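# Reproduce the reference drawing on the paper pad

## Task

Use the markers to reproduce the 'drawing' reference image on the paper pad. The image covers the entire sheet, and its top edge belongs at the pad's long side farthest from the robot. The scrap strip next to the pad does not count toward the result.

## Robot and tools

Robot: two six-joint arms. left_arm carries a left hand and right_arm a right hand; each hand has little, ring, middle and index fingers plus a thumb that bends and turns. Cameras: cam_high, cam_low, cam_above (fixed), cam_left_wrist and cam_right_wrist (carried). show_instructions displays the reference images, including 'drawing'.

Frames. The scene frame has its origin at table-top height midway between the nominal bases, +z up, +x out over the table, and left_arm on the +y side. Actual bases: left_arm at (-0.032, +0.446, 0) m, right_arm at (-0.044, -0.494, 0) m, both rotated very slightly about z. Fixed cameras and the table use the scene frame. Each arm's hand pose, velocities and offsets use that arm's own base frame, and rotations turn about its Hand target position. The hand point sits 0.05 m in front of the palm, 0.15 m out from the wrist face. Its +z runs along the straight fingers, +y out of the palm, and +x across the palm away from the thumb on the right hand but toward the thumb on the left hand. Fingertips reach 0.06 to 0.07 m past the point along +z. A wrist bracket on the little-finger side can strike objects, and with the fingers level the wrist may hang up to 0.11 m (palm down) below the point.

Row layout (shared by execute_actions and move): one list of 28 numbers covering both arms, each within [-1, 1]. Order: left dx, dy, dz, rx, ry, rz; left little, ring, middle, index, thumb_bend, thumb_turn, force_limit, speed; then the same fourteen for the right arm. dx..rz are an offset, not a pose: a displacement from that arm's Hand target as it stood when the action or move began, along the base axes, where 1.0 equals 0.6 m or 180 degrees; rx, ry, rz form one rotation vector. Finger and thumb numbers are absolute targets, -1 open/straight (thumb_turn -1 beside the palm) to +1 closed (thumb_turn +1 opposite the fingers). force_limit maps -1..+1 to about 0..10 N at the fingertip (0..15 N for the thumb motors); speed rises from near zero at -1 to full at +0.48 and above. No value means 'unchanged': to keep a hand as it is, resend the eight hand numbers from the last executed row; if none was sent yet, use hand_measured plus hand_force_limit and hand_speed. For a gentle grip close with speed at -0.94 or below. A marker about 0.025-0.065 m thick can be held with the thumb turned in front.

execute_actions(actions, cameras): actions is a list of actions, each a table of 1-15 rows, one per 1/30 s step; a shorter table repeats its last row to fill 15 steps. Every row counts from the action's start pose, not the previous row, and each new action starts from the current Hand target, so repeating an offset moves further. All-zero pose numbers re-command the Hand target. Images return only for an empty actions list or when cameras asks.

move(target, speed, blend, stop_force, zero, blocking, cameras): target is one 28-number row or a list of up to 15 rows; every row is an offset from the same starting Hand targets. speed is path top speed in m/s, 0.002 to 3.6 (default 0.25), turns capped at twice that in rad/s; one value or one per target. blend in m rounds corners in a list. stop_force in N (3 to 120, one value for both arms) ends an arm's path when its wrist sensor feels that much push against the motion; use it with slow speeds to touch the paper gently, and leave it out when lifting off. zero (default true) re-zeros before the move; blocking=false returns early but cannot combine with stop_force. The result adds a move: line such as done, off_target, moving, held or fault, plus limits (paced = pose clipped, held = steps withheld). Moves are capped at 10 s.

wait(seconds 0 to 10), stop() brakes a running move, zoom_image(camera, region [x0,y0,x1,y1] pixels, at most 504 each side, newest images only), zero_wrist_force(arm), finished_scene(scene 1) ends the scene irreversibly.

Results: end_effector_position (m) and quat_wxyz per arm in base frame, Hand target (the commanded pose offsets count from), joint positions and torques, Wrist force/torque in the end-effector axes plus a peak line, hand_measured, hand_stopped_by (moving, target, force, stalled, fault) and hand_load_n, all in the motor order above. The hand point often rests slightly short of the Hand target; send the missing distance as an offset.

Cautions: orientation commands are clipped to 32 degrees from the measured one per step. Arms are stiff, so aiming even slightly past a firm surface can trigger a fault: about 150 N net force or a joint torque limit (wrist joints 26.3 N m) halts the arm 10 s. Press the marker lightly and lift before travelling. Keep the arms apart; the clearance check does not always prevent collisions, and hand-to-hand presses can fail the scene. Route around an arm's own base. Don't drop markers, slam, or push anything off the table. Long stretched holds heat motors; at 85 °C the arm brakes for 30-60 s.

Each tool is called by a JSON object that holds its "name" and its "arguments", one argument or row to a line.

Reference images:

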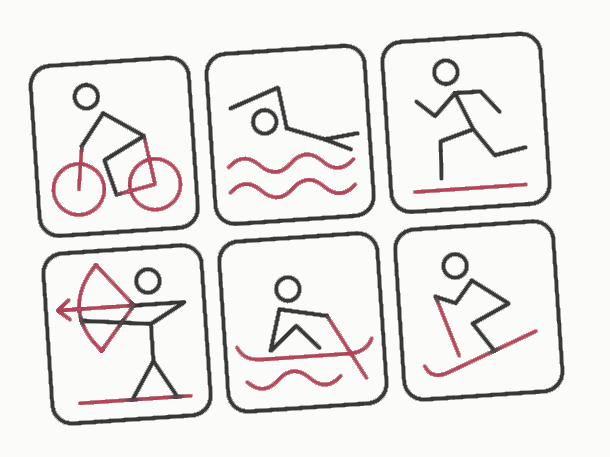

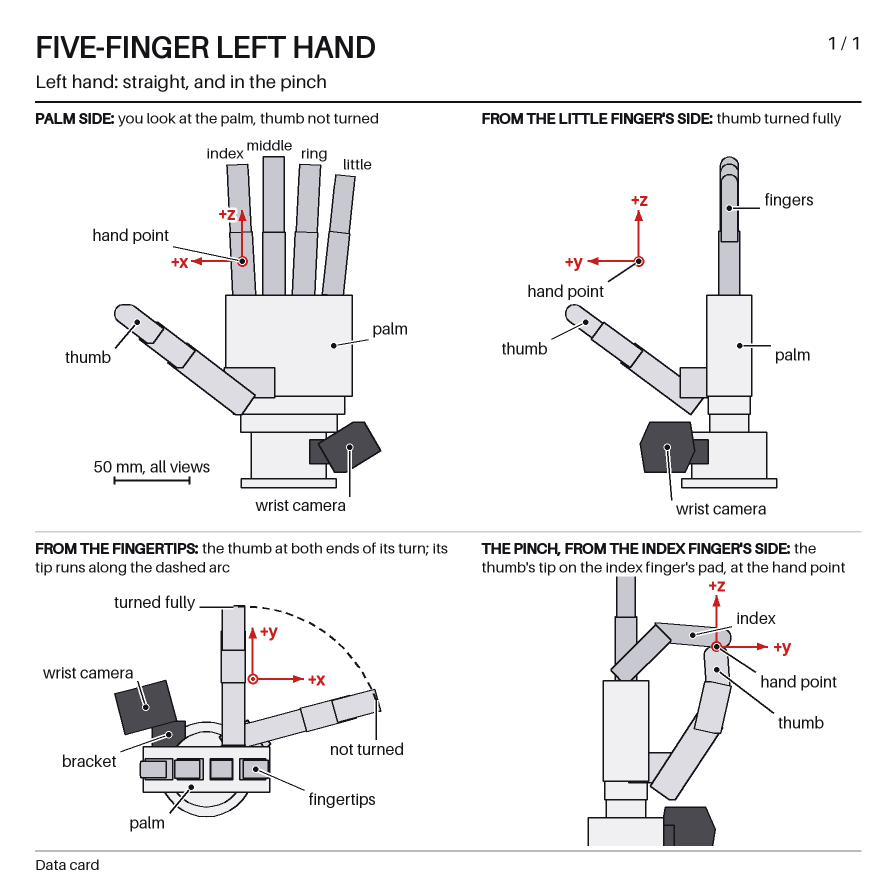

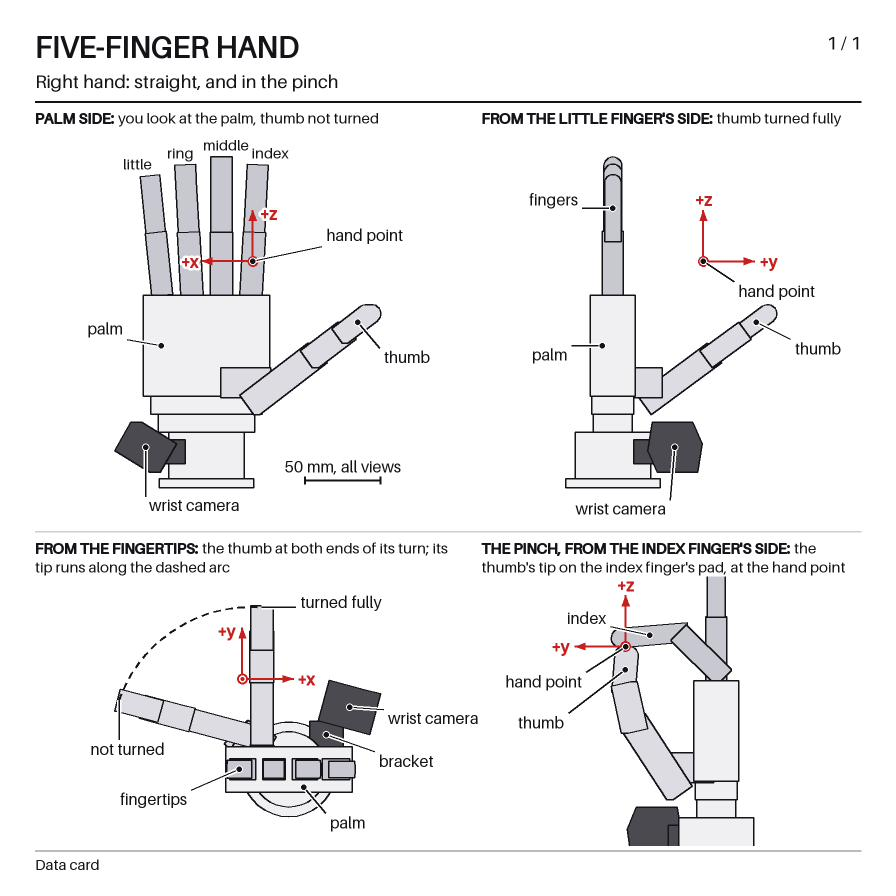

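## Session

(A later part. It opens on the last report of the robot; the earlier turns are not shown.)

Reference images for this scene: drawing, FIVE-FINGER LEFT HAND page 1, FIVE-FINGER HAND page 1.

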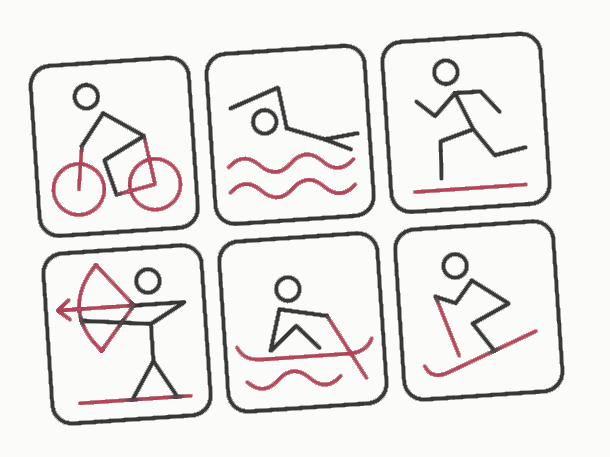

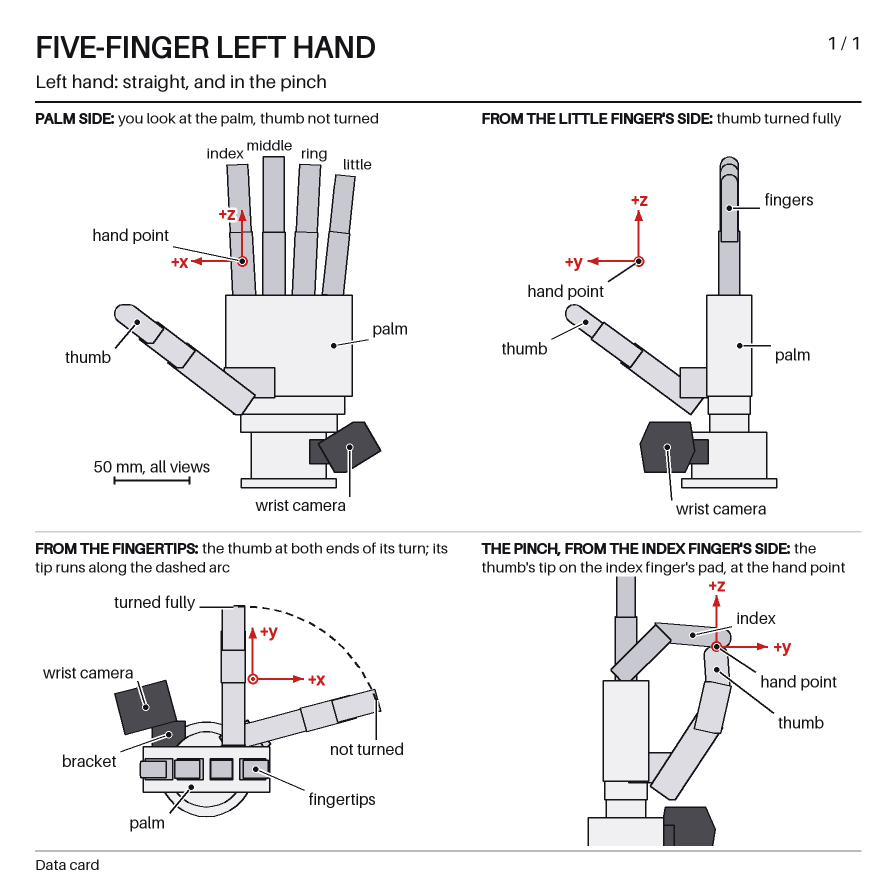

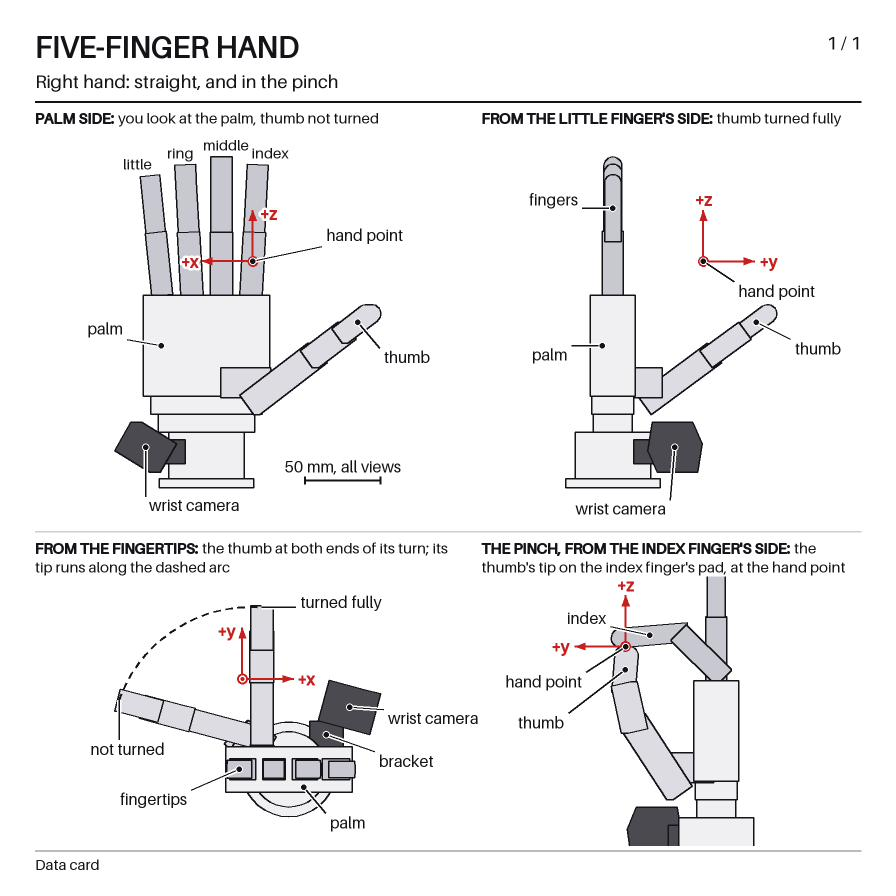

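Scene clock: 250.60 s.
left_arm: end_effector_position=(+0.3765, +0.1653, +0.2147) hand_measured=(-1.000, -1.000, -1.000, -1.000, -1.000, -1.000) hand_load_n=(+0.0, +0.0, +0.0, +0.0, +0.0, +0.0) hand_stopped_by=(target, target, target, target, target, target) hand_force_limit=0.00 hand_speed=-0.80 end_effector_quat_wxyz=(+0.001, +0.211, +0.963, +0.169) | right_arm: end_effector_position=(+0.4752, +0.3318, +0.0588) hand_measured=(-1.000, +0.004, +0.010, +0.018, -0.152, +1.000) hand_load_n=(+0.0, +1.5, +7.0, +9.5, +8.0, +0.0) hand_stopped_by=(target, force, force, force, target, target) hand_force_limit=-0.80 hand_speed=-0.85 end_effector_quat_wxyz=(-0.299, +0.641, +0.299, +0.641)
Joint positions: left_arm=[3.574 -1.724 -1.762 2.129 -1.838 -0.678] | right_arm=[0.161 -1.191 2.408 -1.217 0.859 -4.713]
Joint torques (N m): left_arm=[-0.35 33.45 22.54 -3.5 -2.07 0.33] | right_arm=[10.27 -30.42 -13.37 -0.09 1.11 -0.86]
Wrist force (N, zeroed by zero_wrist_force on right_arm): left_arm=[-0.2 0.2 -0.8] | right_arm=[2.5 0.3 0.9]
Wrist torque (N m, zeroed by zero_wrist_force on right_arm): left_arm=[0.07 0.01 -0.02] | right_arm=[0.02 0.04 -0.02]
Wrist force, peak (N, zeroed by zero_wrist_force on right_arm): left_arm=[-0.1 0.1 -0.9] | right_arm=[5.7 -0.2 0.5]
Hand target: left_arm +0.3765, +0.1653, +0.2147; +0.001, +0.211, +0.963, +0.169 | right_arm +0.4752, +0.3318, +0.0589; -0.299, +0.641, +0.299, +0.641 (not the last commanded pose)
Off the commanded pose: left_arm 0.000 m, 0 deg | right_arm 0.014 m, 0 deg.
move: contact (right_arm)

{"name": "move", "arguments": {
  "target": [
    [0,0,0,0,0,0,-1,-1,-1,-1,-1,-1,0,-0.8,0,0,0.0005,0,0,0,-1,0.5,0.6,0.6,-0.15,1,-0.8,-0.85],
    [0,0,0,0,0,0,-1,-1,-1,-1,-1,-1,0,-0.8,0.01955,0.00422,0.0005,0,0,0,-1,0.5,0.6,0.6,-0.15,1,-0.8,-0.85],
    [0,0,0,0,0,0,-1,-1,-1,-1,-1,-1,0,-0.8,0.02482,-0.02023,0.0005,0,0,0,-1,0.5,0.6,0.6,-0.15,1,-0.8,-0.85],
    [0,0,0,0,0,0,-1,-1,-1,-1,-1,-1,0,-0.8,0.02482,-0.02023,0.0105,0,0,0,-1,0.5,0.6,0.6,-0.15,1,-0.8,-0.85],
    [0,0,0,0,0,0,-1,-1,-1,-1,-1,-1,0,-0.8,-0.15,-0.1,0.04,0,0,0,-1,0.5,0.6,0.6,-0.15,1,-0.8,-0.85]
  ],
  "speed": [0.02,0.04,0.04,0.1,0.25],
  "cameras": ["cam_above"]
}}

{"name": "zoom_image", "arguments": {
  "camera": "cam_above",
  "region": [525, 285, 570, 321]
}}

Scene clock: 254.53 s.
left_arm: end_effector_position=(+0.3765, +0.1653, +0.2147) hand_measured=(-1.000, -1.000, -1.000, -1.000, -1.000, -1.000) hand_load_n=(+0.0, +0.0, +0.0, +0.0, +0.0, +0.0) hand_stopped_by=(target, target, target, target, target, target) hand_force_limit=0.00 hand_speed=-0.80 end_effector_quat_wxyz=(+0.001, +0.211, +0.963, +0.169) | right_arm: end_effector_position=(+0.3853, +0.2718, +0.0828) hand_measured=(-1.000, +0.004, +0.010, +0.018, -0.152, +1.000) hand_load_n=(+0.0, +1.5, +7.0, +9.5, +8.0, +0.0) hand_stopped_by=(target, force, force, force, target, target) hand_force_limit=-0.80 hand_speed=-0.85 end_effector_quat_wxyz=(-0.299, +0.641, +0.299, +0.641)
Joint positions: left_arm=[3.574 -1.724 -1.762 2.129 -1.838 -0.678] | right_arm=[-0.084 -1.469 2.717 -1.248 0.614 -4.713]
Joint torques (N m): left_arm=[0.12 32.98 22.64 -3.61 -2.08 0.4] | right_arm=[-2.3 -21.58 -3.18 -2.88 -0.89 -0.93]
Wrist force (N, zeroed by zero_wrist_force on right_arm): left_arm=[-0.1 -0.1 -0.4] | right_arm=[0.2 0.1 0.3]
Wrist torque (N m, zeroed by zero_wrist_force on right_arm): left_arm=[0.00 0.01 -0.01] | right_arm=[-0.03 -0.05 0.01]
Wrist force, peak (N, zeroed by zero_wrist_force on right_arm): left_arm=[-0.3 0.3 -1.0] | right_arm=[3.2 -0.2 0.8]
Hand target: left_arm +0.3765, +0.1653, +0.2147; +0.001, +0.211, +0.963, +0.169 | right_arm +0.3852, +0.2718, +0.0829; -0.299, +0.641, +0.299, +0.641
Off the commanded pose: left_arm 0.000 m, 0 deg | right_arm 0.000 m, 0 deg.
move: done
Images, in order (width x height): cam_above 896x504.

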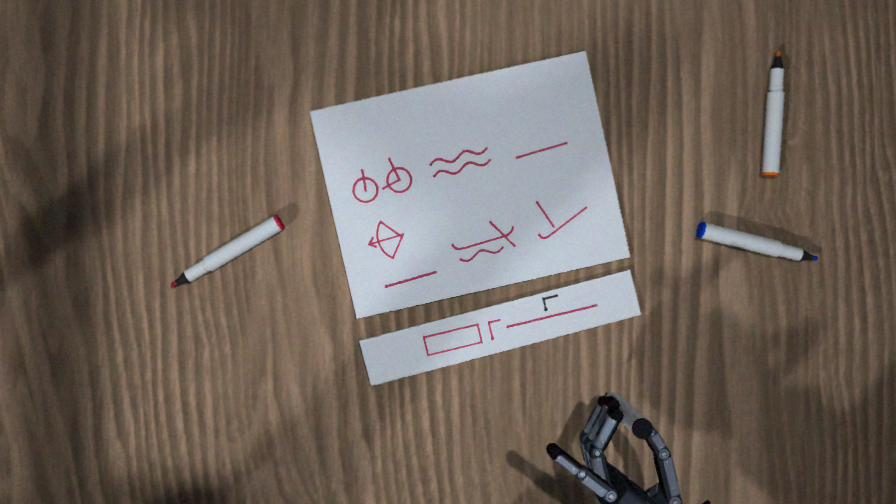

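Scaled by 11.200.

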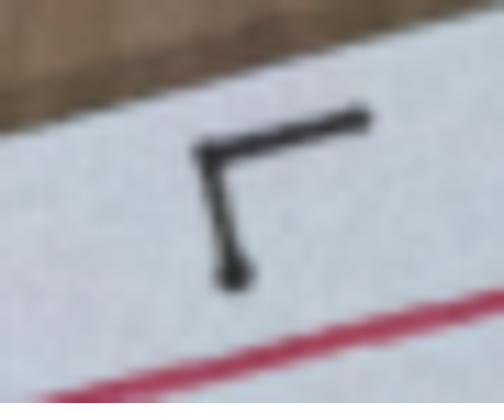

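{"name": "move", "arguments": {
  "target": [
    [0,0,0,0,0,0,-1,-1,-1,-1,-1,-1,0,-0.8,0.40751,0.09418,-0.0295,0,0,0,-1,0.5,0.6,0.6,-0.15,1,-0.8,-0.85],
    [0,0,0,0,0,0,-1,-1,-1,-1,-1,-1,0,-0.8,0.40751,0.09418,-0.0395,0,0,0,-1,0.5,0.6,0.6,-0.15,1,-0.8,-0.85],
    [0,0,0,0,0,0,-1,-1,-1,-1,-1,-1,0,-0.8,0.42265,0.03812,-0.0395,0,0,0,-1,0.5,0.6,0.6,-0.15,1,-0.8,-0.85],
    [0,0,0,0,0,0,-1,-1,-1,-1,-1,-1,0,-0.8,0.41714,0.02858,-0.0395,0,0,0,-1,0.5,0.6,0.6,-0.15,1,-0.8,-0.85],
    [0,0,0,0,0,0,-1,-1,-1,-1,-1,-1,0,-0.8,0.29544,-0.00424,-0.0395,0,0,0,-1,0.5,0.6,0.6,-0.15,1,-0.8,-0.85],
    [0,0,0,0,0,0,-1,-1,-1,-1,-1,-1,0,-0.8,0.28587,0.00124,-0.0395,0,0,0,-1,0.5,0.6,0.6,-0.15,1,-0.8,-0.85],
    [0,0,0,0,0,0,-1,-1,-1,-1,-1,-1,0,-0.8,0.25559,0.11336,-0.0395,0,0,0,-1,0.5,0.6,0.6,-0.15,1,-0.8,-0.85],
    [0,0,0,0,0,0,-1,-1,-1,-1,-1,-1,0,-0.8,0.2611,0.1229,-0.0395,0,0,0,-1,0.5,0.6,0.6,-0.15,1,-0.8,-0.85],
    [0,0,0,0,0,0,-1,-1,-1,-1,-1,-1,0,-0.8,0.3828,0.15572,-0.0395,0,0,0,-1,0.5,0.6,0.6,-0.15,1,-0.8,-0.85],
    [0,0,0,0,0,0,-1,-1,-1,-1,-1,-1,0,-0.8,0.39237,0.15024,-0.0395,0,0,0,-1,0.5,0.6,0.6,-0.15,1,-0.8,-0.85],
    [0,0,0,0,0,0,-1,-1,-1,-1,-1,-1,0,-0.8,0.40751,0.09418,-0.0395,0,0,0,-1,0.5,0.6,0.6,-0.15,1,-0.8,-0.85],
    [0,0,0,0,0,0,-1,-1,-1,-1,-1,-1,0,-0.8,0.40751,0.09418,-0.0295,0,0,0,-1,0.5,0.6,0.6,-0.15,1,-0.8,-0.85]
  ],
  "speed": [0.3,0.025,0.055,0.03,0.055,0.03,0.055,0.03,0.055,0.03,0.055,0.1],
  "blend": [0,0,0.0033,0.0033,0.0033,0.0033,0.0033,0.0033,0.0033,0.0033,0,0]
}}

{"name": "move", "arguments": {
  "target": [
    [0,0,0,0,0,0,-1,-1,-1,-1,-1,-1,0,-0.8,-0.3,-0.05,0.03,0,0,0,-1,0.5,0.6,0.6,-0.15,1,-0.8,-0.85]
  ],
  "speed": 0.3,
  "cameras": ["cam_above","cam_right_wrist"]
}}

{"name": "zoom_image", "arguments": {
  "camera": "cam_above",
  "region": [500, 150, 640, 270]
}}

Scene clock: 268.67 s.
left_arm: end_effector_position=(+0.3765, +0.1653, +0.2147) hand_measured=(-1.000, -1.000, -1.000, -1.000, -1.000, -1.000) hand_load_n=(+0.0, +0.0, +0.0, +0.0, +0.0, +0.0) hand_stopped_by=(target, target, target, target, target, target) hand_force_limit=0.00 hand_speed=-0.80 end_effector_quat_wxyz=(+0.001, +0.211, +0.963, +0.169) | right_arm: end_effector_position=(+0.6298, +0.3283, +0.0652) hand_measured=(-1.000, +0.004, +0.010, +0.018, -0.152, +1.000) hand_load_n=(+0.0, +1.5, +7.0, +9.5, +8.0, +0.0) hand_stopped_by=(target, force, force, force, target, target) hand_force_limit=-0.80 hand_speed=-0.85 end_effector_quat_wxyz=(-0.299, +0.641, +0.299, +0.641)
Joint positions: left_arm=[3.574 -1.724 -1.762 2.129 -1.838 -0.678] | right_arm=[0.097 -1.017 2.01 -0.992 0.795 -4.713]
Joint torques (N m): left_arm=[0.04 33.33 22.13 -3.47 -2.19 0.41] | right_arm=[11.11 -31.27 -16.81 -2.65 -0.39 1.53]
Wrist force (N, zeroed by zero_wrist_force on right_arm): left_arm=[-0.1 0.1 -0.3] | right_arm=[0.3 0.4 0.2]
Wrist torque (N m, zeroed by zero_wrist_force on right_arm): left_arm=[0.04 0.01 -0.01] | right_arm=[0.06 -0.04 0.19]
Wrist force, peak (N, zeroed by zero_wrist_force on right_arm): left_arm=[-0.3 0.1 -1.0] | right_arm=[2.8 -0.9 1.2]
Hand target: left_arm +0.3765, +0.1653, +0.2147; +0.001, +0.211, +0.963, +0.169 | right_arm +0.6297, +0.3283, +0.0652; -0.299, +0.641, +0.299, +0.641
Off the commanded pose: left_arm 0.000 m, 0 deg | right_arm 0.000 m, 0 deg.
move: done

Scene clock: 269.80 s.
left_arm: end_effector_position=(+0.3765, +0.1653, +0.2147) hand_measured=(-1.000, -1.000, -1.000, -1.000, -1.000, -1.000) hand_load_n=(+0.0, +0.0, +0.0, +0.0, +0.0, +0.0) hand_stopped_by=(target, target, target, target, target, target) hand_force_limit=0.00 hand_speed=-0.80 end_effector_quat_wxyz=(+0.001, +0.211, +0.963, +0.169) | right_arm: end_effector_position=(+0.4498, +0.2982, +0.0831) hand_measured=(-1.000, +0.004, +0.010, +0.018, -0.152, +1.000) hand_load_n=(+0.0, +1.0, +7.0, +9.5, +8.0, +0.0) hand_stopped_by=(target, force, force, force, target, target) hand_force_limit=-0.80 hand_speed=-0.85 end_effector_quat_wxyz=(-0.299, +0.641, +0.299, +0.641)
Joint positions: left_arm=[3.574 -1.724 -1.762 2.129 -1.838 -0.678] | right_arm=[0.048 -1.335 2.512 -1.177 0.746 -4.713]
Joint torques (N m): left_arm=[-0.12 33.51 22.22 -3.68 -2.11 0.44] | right_arm=[11.14 -26.4 -2.74 -1.66 0.96 0.45]
Wrist force (N, zeroed by zero_wrist_force on right_arm): left_arm=[0.1 0.3 -0.6] | right_arm=[0.3 0.4 0.1]
Wrist torque (N m, zeroed by zero_wrist_force on right_arm): left_arm=[0.07 -0.02 0.00] | right_arm=[0.04 -0.07 0.02]
Wrist force, peak (N, zeroed by zero_wrist_force on right_arm): left_arm=[-0.1 0.3 -0.8] | right_arm=[0.3 1.2 2.1]
Hand target: left_arm +0.3765, +0.1653, +0.2147; +0.001, +0.211, +0.963, +0.169 | right_arm +0.4497, +0.2983, +0.0832; -0.299, +0.641, +0.299, +0.641
Off the commanded pose: left_arm 0.000 m, 0 deg | right_arm 0.000 m, 0 deg.
move: done
camera_calibration:
cam_right_wrist: T_world_to_cam=[[0.722296, -0.619302, 0.30782, -0.170746], [-0.122989, -0.553025, -0.824037, 0.290939], [0.68056, 0.55734, -0.475615, -0.319737], [0, 0, 0, 1]] pos_world=[0.376711, 0.233355, 0.140232]
Images, in order (width x height): cam_above 896x504, cam_right_wrist 672x504.

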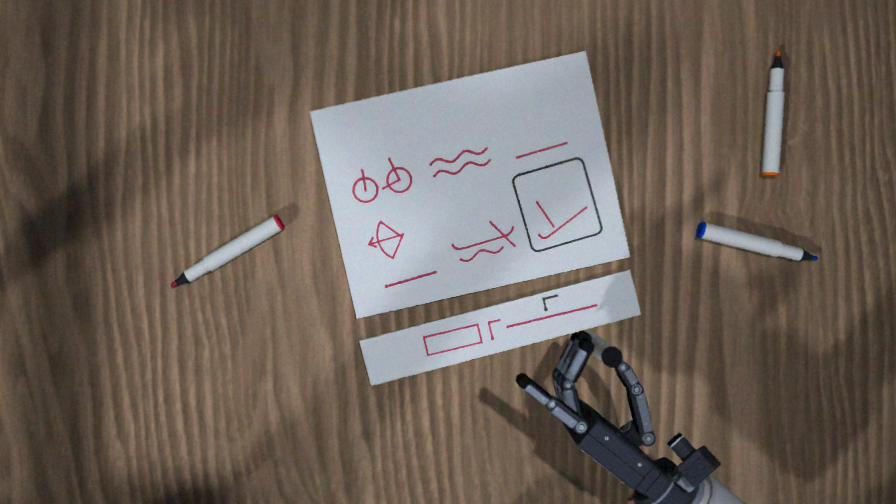

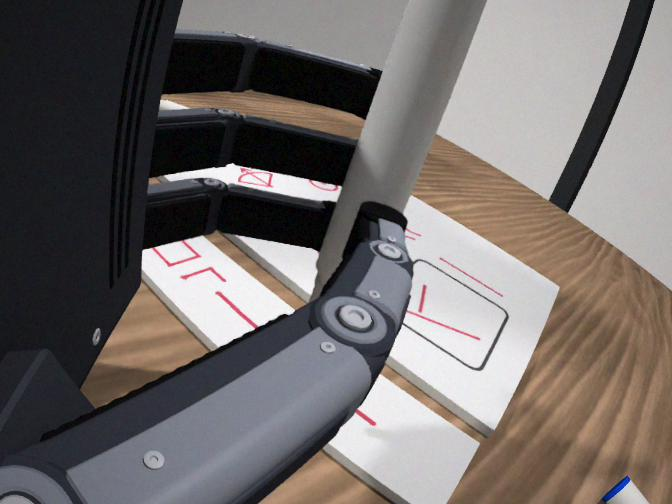

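Scaled by 3.600.

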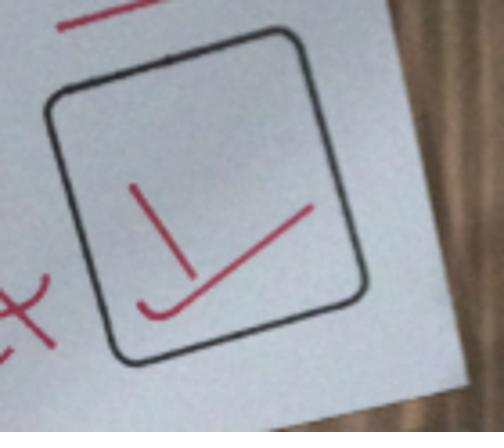

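{"name": "move", "arguments": {
  "target": [
    [0,0,0,0,0,0,-1,-1,-1,-1,-1,-1,0,-0.8,0.2667,0.04784,-0.03,0,0,0,-1,0.5,0.6,0.6,-0.15,1,-0.8,-0.85],
    [0,0,0,0,0,0,-1,-1,-1,-1,-1,-1,0,-0.8,0.2667,0.04784,-0.04,0,0,0,-1,0.5,0.6,0.6,-0.15,1,-0.8,-0.85],
    [0,0,0,0,0,0,-1,-1,-1,-1,-1,-1,0,-0.8,0.2623,0.04696,-0.04,0,0,0,-1,0.5,0.6,0.6,-0.15,1,-0.8,-0.85],
    [0,0,0,0,0,0,-1,-1,-1,-1,-1,-1,0,-0.8,0.25484,0.05192,-0.04,0,0,0,-1,0.5,0.6,0.6,-0.15,1,-0.8,-0.85],
    [0,0,0,0,0,0,-1,-1,-1,-1,-1,-1,0,-0.8,0.25309,0.06069,-0.04,0,0,0,-1,0.5,0.6,0.6,-0.15,1,-0.8,-0.85],
    [0,0,0,0,0,0,-1,-1,-1,-1,-1,-1,0,-0.8,0.25807,0.06813,-0.04,0,0,0,-1,0.5,0.6,0.6,-0.15,1,-0.8,-0.85],
    [0,0,0,0,0,0,-1,-1,-1,-1,-1,-1,0,-0.8,0.26687,0.06989,-0.04,0,0,0,-1,0.5,0.6,0.6,-0.15,1,-0.8,-0.85],
    [0,0,0,0,0,0,-1,-1,-1,-1,-1,-1,0,-0.8,0.27433,0.06493,-0.04,0,0,0,-1,0.5,0.6,0.6,-0.15,1,-0.8,-0.85],
    [0,0,0,0,0,0,-1,-1,-1,-1,-1,-1,0,-0.8,0.27608,0.05616,-0.04,0,0,0,-1,0.5,0.6,0.6,-0.15,1,-0.8,-0.85],
    [0,0,0,0,0,0,-1,-1,-1,-1,-1,-1,0,-0.8,0.2711,0.04872,-0.04,0,0,0,-1,0.5,0.6,0.6,-0.15,1,-0.8,-0.85],
    [0,0,0,0,0,0,-1,-1,-1,-1,-1,-1,0,-0.8,0.2667,0.04784,-0.04,0,0,0,-1,0.5,0.6,0.6,-0.15,1,-0.8,-0.85],
    [0,0,0,0,0,0,-1,-1,-1,-1,-1,-1,0,-0.8,0.2667,0.04784,-0.03,0,0,0,-1,0.5,0.6,0.6,-0.15,1,-0.8,-0.85],
    [0,0,0,0,0,0,-1,-1,-1,-1,-1,-1,0,-0.8,0.23681,0.06981,-0.03,0,0,0,-1,0.5,0.6,0.6,-0.15,1,-0.8,-0.85],
    [0,0,0,0,0,0,-1,-1,-1,-1,-1,-1,0,-0.8,0.23681,0.06981,-0.04,0,0,0,-1,0.5,0.6,0.6,-0.15,1,-0.8,-0.85],
    [0,0,0,0,0,0,-1,-1,-1,-1,-1,-1,0,-0.8,0.23451,0.05157,-0.04,0,0,0,-1,0.5,0.6,0.6,-0.15,1,-0.8,-0.85]
  ],
  "speed": [0.3,0.025,0.02,0.02,0.02,0.02,0.02,0.02,0.02,0.02,0.02,0.1,0.2,0.025,0.045],
  "blend": [0,0,0.0026,0.0026,0.0026,0.0026,0.0026,0.0026,0.0026,0.0026,0,0,0,0,0]
}}

{"name": "move", "arguments": {
  "target": [
    [0,0,0,0,0,0,-1,-1,-1,-1,-1,-1,0,-0.8,0.02058,-0.00944,0,0,0,0,-1,0.5,0.6,0.6,-0.15,1,-0.8,-0.85],
    [0,0,0,0,0,0,-1,-1,-1,-1,-1,-1,0,-0.8,0.0078,-0.04332,0,0,0,0,-1,0.5,0.6,0.6,-0.15,1,-0.8,-0.85],
    [0,0,0,0,0,0,-1,-1,-1,-1,-1,-1,0,-0.8,-0.01439,-0.01727,0,0,0,0,-1,0.5,0.6,0.6,-0.15,1,-0.8,-0.85],
    [0,0,0,0,0,0,-1,-1,-1,-1,-1,-1,0,-0.8,-0.03287,-0.0396,0,0,0,0,-1,0.5,0.6,0.6,-0.15,1,-0.8,-0.85],
    [0,0,0,0,0,0,-1,-1,-1,-1,-1,-1,0,-0.8,-0.03287,-0.0396,0.01,0,0,0,-1,0.5,0.6,0.6,-0.15,1,-0.8,-0.85],
    [0,0,0,0,0,0,-1,-1,-1,-1,-1,-1,0,-0.8,0.21717,0.03933,0.01,0,0,0,-1,0.5,0.6,0.6,-0.15,1,-0.8,-0.85]
  ],
  "speed": [0.045,0.045,0.045,0.045,0.1,0.3]
}}

Scene clock: 278.53 s.
left_arm: end_effector_position=(+0.3765, +0.1653, +0.2147) hand_measured=(-1.000, -1.000, -1.000, -1.000, -1.000, -1.000) hand_load_n=(+0.0, +0.0, +0.0, +0.0, +0.0, +0.0) hand_stopped_by=(target, target, target, target, target, target) hand_force_limit=0.00 hand_speed=-0.80 end_effector_quat_wxyz=(+0.001, +0.211, +0.963, +0.169) | right_arm: end_effector_position=(+0.5905, +0.3291, +0.0593) hand_measured=(-1.000, +0.004, +0.010, +0.018, -0.152, +1.000) hand_load_n=(-0.5, +1.5, +7.0, +9.0, +8.0, +0.0) hand_stopped_by=(target, force, force, force, target, target) hand_force_limit=-0.80 hand_speed=-0.85 end_effector_quat_wxyz=(-0.299, +0.641, +0.299, +0.641) end_effector_velocity=(+0.000, +0.001, -0.001) end_effector_angular_velocity=(+0.000, +0.002, -0.002)
Joint positions: left_arm=[3.574 -1.724 -1.762 2.129 -1.838 -0.678] | right_arm=[0.109 -1.055 2.118 -1.063 0.807 -4.713]
Joint velocities: left_arm=[within noise] | right_arm=[0.004 0.002 -0.003 0.003 0.005 0]
Joint torques (N m): left_arm=[-0.28 33.52 22.49 -3.71 -2.33 0.39] | right_arm=[11.17 -29.32 -18.5 0.97 1.07 1.27]
Wrist force (N, zeroed by zero_wrist_force on right_arm): left_arm=[0.0 0.2 -0.6] | right_arm=[0.8 0.1 0.4]
Wrist torque (N m, zeroed by zero_wrist_force on right_arm): left_arm=[0.08 -0.02 0.00] | right_arm=[-0.03 -0.05 0.15]
Wrist force, peak (N, zeroed by zero_wrist_force on right_arm): left_arm=[-0.2 0.2 -0.9] | right_arm=[3.3 -0.8 1.1]
Hand target: left_arm +0.3765, +0.1653, +0.2147; +0.001, +0.211, +0.963, +0.169 | right_arm +0.5904, +0.3292, +0.0592; -0.299, +0.641, +0.299, +0.641
Off the commanded pose: left_arm 0.000 m, 0 deg | right_arm 0.000 m, 0 deg.
move: done; blend cut to 0.0013 m at target 3, 0.0013 m at target 10

Scene clock: 282.30 s.
left_arm: end_effector_position=(+0.3765, +0.1653, +0.2147) hand_measured=(-1.000, -1.000, -1.000, -1.000, -1.000, -1.000) hand_load_n=(+0.0, +0.0, +0.0, +0.0, +0.0, +0.0) hand_stopped_by=(target, target, target, target, target, target) hand_force_limit=0.00 hand_speed=-0.80 end_effector_quat_wxyz=(+0.001, +0.211, +0.963, +0.169) | right_arm: end_effector_position=(+0.7207, +0.3529, +0.0652) hand_measured=(-1.000, +0.004, +0.010, +0.018, -0.152, +1.000) hand_load_n=(-0.5, +1.0, +7.0, +9.5, +8.0, +0.0) hand_stopped_by=(target, force, force, force, target, target) hand_force_limit=-0.80 hand_speed=-0.85 end_effector_quat_wxyz=(-0.299, +0.641, +0.299, +0.641)
Joint positions: left_arm=[3.574 -1.724 -1.762 2.129 -1.838 -0.678] | right_arm=[0.127 -0.872 1.713 -0.841 0.824 -4.713]
Joint torques (N m): left_arm=[-0.42 33.86 23.02 -3.54 -2.32 0.38] | right_arm=[-11.71 -36.97 -20.86 -0.98 -1.19 1]
Wrist force (N, zeroed by zero_wrist_force on right_arm): left_arm=[-0.1 0.3 -0.6] | right_arm=[0.2 0.1 0.1]
Wrist torque (N m, zeroed by zero_wrist_force on right_arm): left_arm=[0.08 0.01 -0.01] | right_arm=[0.00 -0.02 0.20]
Wrist force, peak (N, zeroed by zero_wrist_force on right_arm): left_arm=[0.0 0.0 -1.1] | right_arm=[2.4 -0.3 1.4]
Hand target: left_arm +0.3765, +0.1653, +0.2147; +0.001, +0.211, +0.963, +0.169 | right_arm +0.7207, +0.3528, +0.0652; -0.299, +0.641, +0.299, +0.641
Off the commanded pose: left_arm 0.000 m, 0 deg | right_arm 0.000 m, 0 deg.
move: done

{"name": "move", "arguments": {
  "target": [
    [0,0,0,0,0,0,-1,-1,-1,-1,-1,-1,0,-0.8,0,0,-0.01,0,0,0,-1,0.5,0.6,0.6,-0.15,1,-0.8,-0.85],
    [0,0,0,0,0,0,-1,-1,-1,-1,-1,-1,0,-0.8,0.01514,-0.05606,-0.01,0,0,0,-1,0.5,0.6,0.6,-0.15,1,-0.8,-0.85],
    [0,0,0,0,0,0,-1,-1,-1,-1,-1,-1,0,-0.8,0.00963,-0.0656,-0.01,0,0,0,-1,0.5,0.6,0.6,-0.15,1,-0.8,-0.85],
    [0,0,0,0,0,0,-1,-1,-1,-1,-1,-1,0,-0.8,-0.11207,-0.09842,-0.01,0,0,0,-1,0.5,0.6,0.6,-0.15,1,-0.8,-0.85],
    [0,0,0,0,0,0,-1,-1,-1,-1,-1,-1,0,-0.8,-0.12164,-0.09294,-0.01,0,0,0,-1,0.5,0.6,0.6,-0.15,1,-0.8,-0.85],
    [0,0,0,0,0,0,-1,-1,-1,-1,-1,-1,0,-0.8,-0.15192,0.01918,-0.01,0,0,0,-1,0.5,0.6,0.6,-0.15,1,-0.8,-0.85],
    [0,0,0,0,0,0,-1,-1,-1,-1,-1,-1,0,-0.8,-0.14641,0.02872,-0.01,0,0,0,-1,0.5,0.6,0.6,-0.15,1,-0.8,-0.85],
    [0,0,0,0,0,0,-1,-1,-1,-1,-1,-1,0,-0.8,-0.02471,0.06154,-0.01,0,0,0,-1,0.5,0.6,0.6,-0.15,1,-0.8,-0.85],
    [0,0,0,0,0,0,-1,-1,-1,-1,-1,-1,0,-0.8,-0.01514,0.05606,-0.01,0,0,0,-1,0.5,0.6,0.6,-0.15,1,-0.8,-0.85],
    [0,0,0,0,0,0,-1,-1,-1,-1,-1,-1,0,-0.8,0,0,-0.01,0,0,0,-1,0.5,0.6,0.6,-0.15,1,-0.8,-0.85],
    [0,0,0,0,0,0,-1,-1,-1,-1,-1,-1,0,-0.8,0,0,0,0,0,0,-1,0.5,0.6,0.6,-0.15,1,-0.8,-0.85],
    [0,0,0,0,0,0,-1,-1,-1,-1,-1,-1,0,-0.8,-0.02791,-0.00405,0,0,0,0,-1,0.5,0.6,0.6,-0.15,1,-0.8,-0.85]
  ],
  "speed": [0.025,0.055,0.03,0.055,0.03,0.055,0.03,0.055,0.03,0.055,0.1,0.2],
  "blend": [0,0.0033,0.0033,0.0033,0.0033,0.0033,0.0033,0.0033,0.0033,0,0,0]
}}

Scene clock: 291.47 s.
left_arm: end_effector_position=(+0.3765, +0.1653, +0.2147) hand_measured=(-1.000, -1.000, -1.000, -1.000, -1.000, -1.000) hand_load_n=(+0.0, +0.0, +0.0, +0.0, +0.0, +0.0) hand_stopped_by=(target, target, target, target, target, target) hand_force_limit=0.00 hand_speed=-0.80 end_effector_quat_wxyz=(+0.001, +0.211, +0.963, +0.169) | right_arm: end_effector_position=(+0.7040, +0.3505, +0.0652) hand_measured=(-1.000, +0.004, +0.010, +0.018, -0.152, +1.000) hand_load_n=(+0.0, +1.0, +7.0, +9.5, +8.0, +0.5) hand_stopped_by=(target, force, force, force, target, target) hand_force_limit=-0.80 hand_speed=-0.85 end_effector_quat_wxyz=(-0.299, +0.641, +0.299, +0.641)
Joint positions: left_arm=[3.574 -1.724 -1.762 2.129 -1.838 -0.678] | right_arm=[0.126 -0.899 1.767 -0.869 0.824 -4.713]
Joint torques (N m): left_arm=[-0.47 33.59 23.26 -3.67 -2.4 0.43] | right_arm=[-12.12 -47.56 -9.23 -0.26 -1.17 1.91]
Wrist force (N, zeroed by zero_wrist_force on right_arm): left_arm=[0.1 0.0 -1.0] | right_arm=[-0.3 0.3 0.1]
Wrist torque (N m, zeroed by zero_wrist_force on right_arm): left_arm=[0.06 -0.03 0.01] | right_arm=[0.04 0.04 0.16]
Wrist force, peak (N, zeroed by zero_wrist_force on right_arm): left_arm=[-0.3 0.1 -1.1] | right_arm=[3.0 -0.7 0.6]
Hand target: left_arm +0.3765, +0.1653, +0.2147; +0.001, +0.211, +0.963, +0.169 | right_arm +0.7040, +0.3504, +0.0652; -0.299, +0.641, +0.299, +0.641
Off the commanded pose: left_arm 0.000 m, 0 deg | right_arm 0.000 m, 0 deg.
move: done

{"name": "move", "arguments": {
  "target": [
    [0,0,0,0,0,0,-1,-1,-1,-1,-1,-1,0,-0.8,0,0,-0.01,0,0,0,-1,0.5,0.6,0.6,-0.15,1,-0.8,-0.85],
    [0,0,0,0,0,0,-1,-1,-1,-1,-1,-1,0,-0.8,-0.0044,-0.00088,-0.01,0,0,0,-1,0.5,0.6,0.6,-0.15,1,-0.8,-0.85],
    [0,0,0,0,0,0,-1,-1,-1,-1,-1,-1,0,-0.8,-0.01186,0.00408,-0.01,0,0,0,-1,0.5,0.6,0.6,-0.15,1,-0.8,-0.85],
    [0,0,0,0,0,0,-1,-1,-1,-1,-1,-1,0,-0.8,-0.01361,0.01285,-0.01,0,0,0,-1,0.5,0.6,0.6,-0.15,1,-0.8,-0.85],
    [0,0,0,0,0,0,-1,-1,-1,-1,-1,-1,0,-0.8,-0.00863,0.02029,-0.01,0,0,0,-1,0.5,0.6,0.6,-0.15,1,-0.8,-0.85],
    [0,0,0,0,0,0,-1,-1,-1,-1,-1,-1,0,-0.8,0.00017,0.02205,-0.01,0,0,0,-1,0.5,0.6,0.6,-0.15,1,-0.8,-0.85],
    [0,0,0,0,0,0,-1,-1,-1,-1,-1,-1,0,-0.8,0.00763,0.01709,-0.01,0,0,0,-1,0.5,0.6,0.6,-0.15,1,-0.8,-0.85],
    [0,0,0,0,0,0,-1,-1,-1,-1,-1,-1,0,-0.8,0.00938,0.00832,-0.01,0,0,0,-1,0.5,0.6,0.6,-0.15,1,-0.8,-0.85],
    [0,0,0,0,0,0,-1,-1,-1,-1,-1,-1,0,-0.8,0.0044,0.00088,-0.01,0,0,0,-1,0.5,0.6,0.6,-0.15,1,-0.8,-0.85],
    [0,0,0,0,0,0,-1,-1,-1,-1,-1,-1,0,-0.8,0,0,-0.01,0,0,0,-1,0.5,0.6,0.6,-0.15,1,-0.8,-0.85],
    [0,0,0,0,0,0,-1,-1,-1,-1,-1,-1,0,-0.8,0,0,0,0,0,0,-1,0.5,0.6,0.6,-0.15,1,-0.8,-0.85],
    [0,0,0,0,0,0,-1,-1,-1,-1,-1,-1,0,-0.8,-0.0307,0.03028,0,0,0,0,-1,0.5,0.6,0.6,-0.15,1,-0.8,-0.85],
    [0,0,0,0,0,0,-1,-1,-1,-1,-1,-1,0,-0.8,-0.0307,0.03028,-0.01,0,0,0,-1,0.5,0.6,0.6,-0.15,1,-0.8,-0.85],
    [0,0,0,0,0,0,-1,-1,-1,-1,-1,-1,0,-0.8,-0.03905,0.01252,-0.01,0,0,0,-1,0.5,0.6,0.6,-0.15,1,-0.8,-0.85],
    [0,0,0,0,0,0,-1,-1,-1,-1,-1,-1,0,-0.8,-0.01781,-0.00017,-0.01,0,0,0,-1,0.5,0.6,0.6,-0.15,1,-0.8,-0.85]
  ],
  "speed": [0.025,0.02,0.02,0.02,0.02,0.02,0.02,0.02,0.02,0.02,0.1,0.2,0.025,0.045,0.045],
  "blend": [0,0.0026,0.0026,0.0026,0.0026,0.0026,0.0026,0.0026,0.0026,0,0,0,0,0,0]
}}

{"name": "move", "arguments": {
  "target": [
    [0,0,0,0,0,0,-1,-1,-1,-1,-1,-1,0,-0.8,0.00505,-0.02101,0,0,0,0,-1,0.5,0.6,0.6,-0.15,1,-0.8,-0.85],
    [0,0,0,0,0,0,-1,-1,-1,-1,-1,-1,0,-0.8,-0.00821,-0.03974,0,0,0,0,-1,0.5,0.6,0.6,-0.15,1,-0.8,-0.85],
    [0,0,0,0,0,0,-1,-1,-1,-1,-1,-1,0,-0.8,-0.00821,-0.03974,0.01,0,0,0,-1,0.5,0.6,0.6,-0.15,1,-0.8,-0.85],
    [0,0,0,0,0,0,-1,-1,-1,-1,-1,-1,0,-0.8,0,0,0.01,0,0,0,-1,0.5,0.6,0.6,-0.15,1,-0.8,-0.85],
    [0,0,0,0,0,0,-1,-1,-1,-1,-1,-1,0,-0.8,0,0,0,0,0,0,-1,0.5,0.6,0.6,-0.15,1,-0.8,-0.85],
    [0,0,0,0,0,0,-1,-1,-1,-1,-1,-1,0,-0.8,-0.02633,-0.02135,0,0,0,0,-1,0.5,0.6,0.6,-0.15,1,-0.8,-0.85],
    [0,0,0,0,0,0,-1,-1,-1,-1,-1,-1,0,-0.8,-0.044,-0.04351,0,0,0,0,-1,0.5,0.6,0.6,-0.15,1,-0.8,-0.85],
    [0,0,0,0,0,0,-1,-1,-1,-1,-1,-1,0,-0.8,-0.03339,-0.0668,0,0,0,0,-1,0.5,0.6,0.6,-0.15,1,-0.8,-0.85],
    [0,0,0,0,0,0,-1,-1,-1,-1,-1,-1,0,-0.8,-0.03339,-0.0668,0.01,0,0,0,-1,0.5,0.6,0.6,-0.15,1,-0.8,-0.85],
    [0,0,0,0,0,0,-1,-1,-1,-1,-1,-1,0,-0.8,-0.02731,-0.0207,0.01,0,0,0,-1,0.5,0.6,0.6,-0.15,1,-0.8,-0.85],
    [0,0,0,0,0,0,-1,-1,-1,-1,-1,-1,0,-0.8,-0.02731,-0.0207,0,0,0,0,-1,0.5,0.6,0.6,-0.15,1,-0.8,-0.85],
    [0,0,0,0,0,0,-1,-1,-1,-1,-1,-1,0,-0.8,-0.04216,0.00259,0,0,0,0,-1,0.5,0.6,0.6,-0.15,1,-0.8,-0.85],
    [0,0,0,0,0,0,-1,-1,-1,-1,-1,-1,0,-0.8,-0.07199,-0.00337,0,0,0,0,-1,0.5,0.6,0.6,-0.15,1,-0.8,-0.85],
    [0,0,0,0,0,0,-1,-1,-1,-1,-1,-1,0,-0.8,-0.07199,-0.00337,0.01,0,0,0,-1,0.5,0.6,0.6,-0.15,1,-0.8,-0.85]
  ],
  "speed": [0.05,0.05,0.1,0.2,0.03,0.05,0.05,0.05,0.1,0.2,0.03,0.05,0.05,0.1]
}}

{"name": "move", "arguments": {
  "target": [
    [0,0,0,0,0,0,-1,-1,-1,-1,-1,-1,0,-0.8,-0.35,-0.05,0.03,0,0,0,-1,0.5,0.6,0.6,-0.15,1,-0.8,-0.85]
  ],
  "speed": 0.3,
  "cameras": ["cam_above","cam_right_wrist"]
}}

{"name": "zoom_image", "arguments": {
  "camera": "cam_above",
  "region": [480, 40, 640, 260]
}}

Scene clock: 300.70 s.
left_arm: end_effector_position=(+0.3765, +0.1653, +0.2147) hand_measured=(-1.000, -1.000, -1.000, -1.000, -1.000, -1.000) hand_load_n=(+0.0, +0.0, +0.0, +0.0, +0.0, +0.0) hand_stopped_by=(target, target, target, target, target, target) hand_force_limit=0.00 hand_speed=-0.80 end_effector_quat_wxyz=(+0.001, +0.211, +0.963, +0.169) | right_arm: end_effector_position=(+0.6934, +0.3501, +0.0591) hand_measured=(-1.000, +0.004, +0.010, +0.018, -0.152, +1.000) hand_load_n=(+0.0, +1.5, +7.5, +9.5, +8.0, +0.0) hand_stopped_by=(target, force, force, force, target, target) hand_force_limit=-0.80 hand_speed=-0.85 end_effector_quat_wxyz=(-0.299, +0.641, +0.299, +0.641) end_effector_velocity=(-0.002, +0.001, +0.000) end_effector_angular_velocity=(+0.000, +0.000, +0.000)
Joint positions: left_arm=[3.574 -1.724 -1.762 2.129 -1.838 -0.678] | right_arm=[0.128 -0.903 1.801 -0.897 0.826 -4.713]
Joint velocities: left_arm=[within noise] | right_arm=[0.003 -0.003 0.005 -0.002 0.004 0]
Joint torques (N m): left_arm=[-0.14 33.22 22.99 -3.49 -2.52 0.5] | right_arm=[10.9 -49.32 -7.97 -2.4 1.3 1.24]
Wrist force (N, zeroed by zero_wrist_force on right_arm): left_arm=[-0.3 0.0 -0.7] | right_arm=[2.1 0.1 0.6]
Wrist torque (N m, zeroed by zero_wrist_force on right_arm): left_arm=[0.05 0.03 -0.02] | right_arm=[0.00 0.05 0.13]
Wrist force, peak (N, zeroed by zero_wrist_force on right_arm): left_arm=[-0.1 0.4 -1.0] | right_arm=[2.8 -0.2 2.0]
Hand target: left_arm +0.3765, +0.1653, +0.2147; +0.001, +0.211, +0.963, +0.169 | right_arm +0.6933, +0.3503, +0.0592; -0.299, +0.641, +0.299, +0.641
Off the commanded pose: left_arm 0.000 m, 0 deg | right_arm 0.000 m, 0 deg.
move: done; blend cut to 0.0013 m at target 2, 0.0013 m at target 9

Scene clock: 306.83 s.
left_arm: end_effector_position=(+0.3765, +0.1653, +0.2147) hand_measured=(-1.000, -1.000, -1.000, -1.000, -1.000, -1.000) hand_load_n=(+0.0, +0.0, +0.0, +0.0, +0.0, +0.0) hand_stopped_by=(target, target, target, target, target, target) hand_force_limit=0.00 hand_speed=-0.80 end_effector_quat_wxyz=(+0.001, +0.211, +0.963, +0.169) | right_arm: end_effector_position=(+0.6502, +0.3483, +0.0652) hand_measured=(-1.000, +0.004, +0.010, +0.018, -0.152, +1.000) hand_load_n=(+0.0, +1.5, +7.5, +9.5, +8.5, +0.5) hand_stopped_by=(target, force, force, force, target, target) hand_force_limit=-0.80 hand_speed=-0.85 end_effector_quat_wxyz=(-0.299, +0.641, +0.299, +0.641) end_effector_velocity=(+0.001, +0.000, +0.000) end_effector_angular_velocity=(+0.001, -0.004, +0.001)
Joint positions: left_arm=[3.574 -1.724 -1.762 2.129 -1.838 -0.678] | right_arm=[0.136 -0.977 1.928 -0.951 0.834 -4.713]
Joint velocities: left_arm=[within noise] | right_arm=[0 0.002 -0.001 -0.005 0 0]
Joint torques (N m): left_arm=[0.02 32.93 23.52 -3.59 -2.48 0.49] | right_arm=[-5.29 -33.49 -12.51 -3 0.67 1.12]
Wrist force (N, zeroed by zero_wrist_force on right_arm): left_arm=[0.0 0.2 -0.6] | right_arm=[0.0 0.3 0.3]
Wrist torque (N m, zeroed by zero_wrist_force on right_arm): left_arm=[0.05 -0.01 -0.01] | right_arm=[0.03 -0.01 0.18]
Wrist force, peak (N, zeroed by zero_wrist_force on right_arm): left_arm=[-0.3 0.0 -1.0] | right_arm=[3.2 0.5 1.0]
Hand target: left_arm +0.3765, +0.1653, +0.2147; +0.001, +0.211, +0.963, +0.169 | right_arm +0.6501, +0.3483, +0.0652; -0.299, +0.641, +0.299, +0.641
Off the commanded pose: left_arm 0.000 m, 0 deg | right_arm 0.000 m, 0 deg.
move: done

Scene clock: 308.07 s.
left_arm: end_effector_position=(+0.3765, +0.1653, +0.2147) hand_measured=(-1.000, -1.000, -1.000, -1.000, -1.000, -1.000) hand_load_n=(+0.0, +0.0, +0.0, +0.0, +0.0, +0.0) hand_stopped_by=(target, target, target, target, target, target) hand_force_limit=0.00 hand_speed=-0.80 end_effector_quat_wxyz=(+0.001, +0.211, +0.963, +0.169) | right_arm: end_effector_position=(+0.4402, +0.3182, +0.0831) hand_measured=(-1.000, +0.004, +0.010, +0.018, -0.152, +1.000) hand_load_n=(+0.0, +1.5, +7.0, +9.5, +8.0, +0.0) hand_stopped_by=(target, force, force, force, target, target) hand_force_limit=-0.80 hand_speed=-0.85 end_effector_quat_wxyz=(-0.299, +0.641, +0.299, +0.641)
Joint positions: left_arm=[3.574 -1.724 -1.762 2.129 -1.838 -0.678] | right_arm=[0.131 -1.33 2.504 -1.174 0.829 -4.713]
Joint torques (N m): left_arm=[-0.43 32.89 23.38 -3.62 -2.45 0.42] | right_arm=[10.2 -28.62 -4.72 -1.71 1.18 0.91]
Wrist force (N, zeroed by zero_wrist_force on right_arm): left_arm=[0.1 -0.1 -0.5] | right_arm=[-0.3 0.4 0.2]
Wrist torque (N m, zeroed by zero_wrist_force on right_arm): left_arm=[0.01 -0.02 0.01] | right_arm=[0.03 0.05 0.01]
Wrist force, peak (N, zeroed by zero_wrist_force on right_arm): left_arm=[-0.2 0.2 -1.0] | right_arm=[-0.5 1.6 1.9]
Hand target: left_arm +0.3765, +0.1653, +0.2147; +0.001, +0.211, +0.963, +0.169 | right_arm +0.4401, +0.3183, +0.0832; -0.299, +0.641, +0.299, +0.641
Off the commanded pose: left_arm 0.000 m, 0 deg | right_arm 0.000 m, 0 deg.
move: done
camera_calibration:
cam_right_wrist: T_world_to_cam=[[0.722262, -0.619302, 0.3079, -0.151486], [-0.122982, -0.553094, -0.823992, 0.300772], [0.680598, 0.557272, -0.475641, -0.324287], [0, 0, 0, 1]] pos_world=[0.367111, 0.253255, 0.140232]
Images, in order (width x height): cam_above 896x504, cam_right_wrist 672x504.

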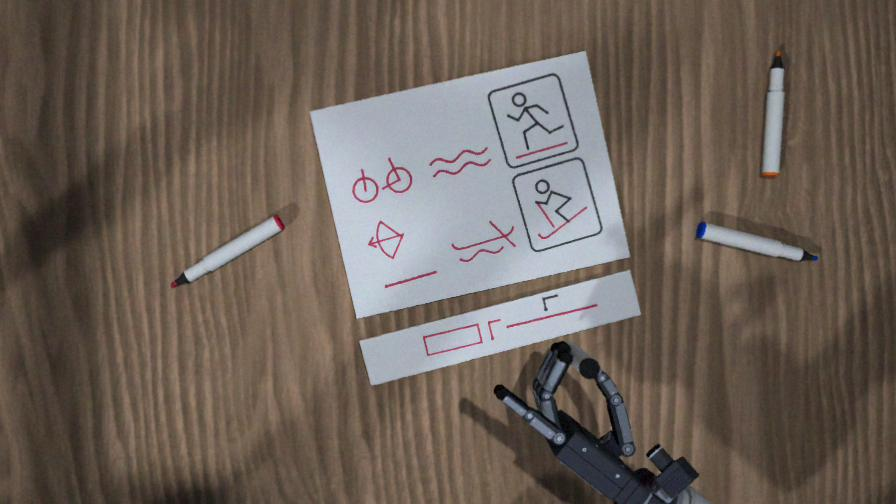

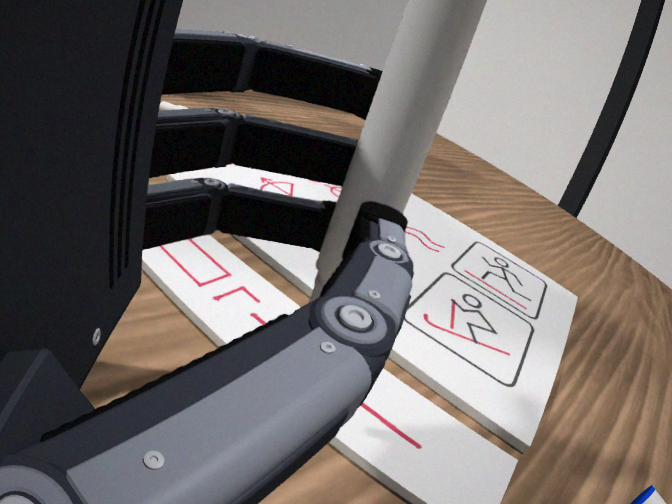

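Scaled by 2.291.

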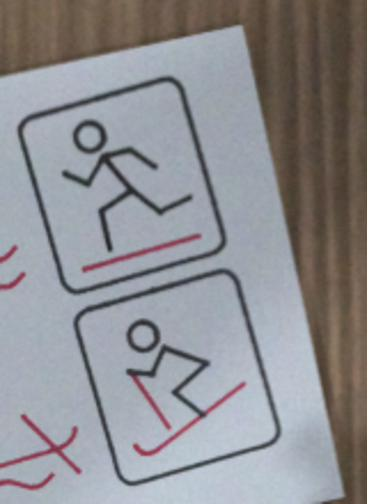

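{"name": "move", "arguments": {
  "target": [
    [0,0,0,0,0,0,-1,-1,-1,-1,-1,-1,0,-0.8,0.42956,0.19877,-0.03,0,0,0,-1,0.5,0.6,0.6,-0.15,1,-0.8,-0.85],
    [0,0,0,0,0,0,-1,-1,-1,-1,-1,-1,0,-0.8,0.42956,0.19877,-0.04,0,0,0,-1,0.5,0.6,0.6,-0.15,1,-0.8,-0.85],
    [0,0,0,0,0,0,-1,-1,-1,-1,-1,-1,0,-0.8,0.4447,0.14271,-0.04,0,0,0,-1,0.5,0.6,0.6,-0.15,1,-0.8,-0.85],
    [0,0,0,0,0,0,-1,-1,-1,-1,-1,-1,0,-0.8,0.43919,0.13317,-0.04,0,0,0,-1,0.5,0.6,0.6,-0.15,1,-0.8,-0.85],
    [0,0,0,0,0,0,-1,-1,-1,-1,-1,-1,0,-0.8,0.31749,0.10035,-0.04,0,0,0,-1,0.5,0.6,0.6,-0.15,1,-0.8,-0.85],
    [0,0,0,0,0,0,-1,-1,-1,-1,-1,-1,0,-0.8,0.30792,0.10583,-0.04,0,0,0,-1,0.5,0.6,0.6,-0.15,1,-0.8,-0.85],
    [0,0,0,0,0,0,-1,-1,-1,-1,-1,-1,0,-0.8,0.27764,0.21795,-0.04,0,0,0,-1,0.5,0.6,0.6,-0.15,1,-0.8,-0.85],
    [0,0,0,0,0,0,-1,-1,-1,-1,-1,-1,0,-0.8,0.28315,0.22749,-0.04,0,0,0,-1,0.5,0.6,0.6,-0.15,1,-0.8,-0.85],
    [0,0,0,0,0,0,-1,-1,-1,-1,-1,-1,0,-0.8,0.40485,0.26031,-0.04,0,0,0,-1,0.5,0.6,0.6,-0.15,1,-0.8,-0.85],
    [0,0,0,0,0,0,-1,-1,-1,-1,-1,-1,0,-0.8,0.41442,0.25483,-0.04,0,0,0,-1,0.5,0.6,0.6,-0.15,1,-0.8,-0.85],
    [0,0,0,0,0,0,-1,-1,-1,-1,-1,-1,0,-0.8,0.42956,0.19877,-0.04,0,0,0,-1,0.5,0.6,0.6,-0.15,1,-0.8,-0.85],
    [0,0,0,0,0,0,-1,-1,-1,-1,-1,-1,0,-0.8,0.42956,0.19877,-0.03,0,0,0,-1,0.5,0.6,0.6,-0.15,1,-0.8,-0.85]
  ],
  "speed": [0.4,0.025,0.06,0.03,0.06,0.03,0.06,0.03,0.06,0.03,0.06,0.1],
  "blend": [0,0,0.0033,0.0033,0.0033,0.0033,0.0033,0.0033,0.0033,0.0033,0,0]
}}

Scene clock: 317.47 s.
left_arm: end_effector_position=(+0.3765, +0.1653, +0.2147) hand_measured=(-1.000, -1.000, -1.000, -1.000, -1.000, -1.000) hand_load_n=(+0.0, +0.0, +0.0, +0.0, +0.0, +0.0) hand_stopped_by=(target, target, target, target, target, target) hand_force_limit=0.00 hand_speed=-0.80 end_effector_quat_wxyz=(+0.001, +0.211, +0.963, +0.169) | right_arm: end_effector_position=(+0.6979, +0.4375, +0.0652) hand_measured=(-1.000, +0.004, +0.010, +0.018, -0.152, +1.000) hand_load_n=(+0.0, +1.0, +7.5, +9.5, +8.0, +0.0) hand_stopped_by=(target, force, force, force, target, target) hand_force_limit=-0.80 hand_speed=-0.85 end_effector_quat_wxyz=(-0.299, +0.641, +0.299, +0.641)
Joint positions: left_arm=[3.574 -1.724 -1.762 2.129 -1.838 -0.678] | right_arm=[0.288 -0.845 1.658 -0.813 0.986 -4.713]
Joint torques (N m): left_arm=[-0.05 33.24 24.16 -3.68 -2.52 0.43] | right_arm=[11.07 -39.52 -17.44 -3.7 0.03 0.41]
Wrist force (N, zeroed by zero_wrist_force on right_arm): left_arm=[-0.3 0.2 -0.7] | right_arm=[-0.2 0.0 0.6]
Wrist torque (N m, zeroed by zero_wrist_force on right_arm): left_arm=[0.07 0.03 -0.02] | right_arm=[-0.02 -0.01 0.18]
Wrist force, peak (N, zeroed by zero_wrist_force on right_arm): left_arm=[-0.1 0.5 -1.0] | right_arm=[3.5 -1.1 1.6]
Hand target: left_arm +0.3765, +0.1653, +0.2147; +0.001, +0.211, +0.963, +0.169 | right_arm +0.6979, +0.4375, +0.0652; -0.299, +0.641, +0.299, +0.641
Off the commanded pose: left_arm 0.000 m, 0 deg | right_arm 0.000 m, 0 deg.
move: done


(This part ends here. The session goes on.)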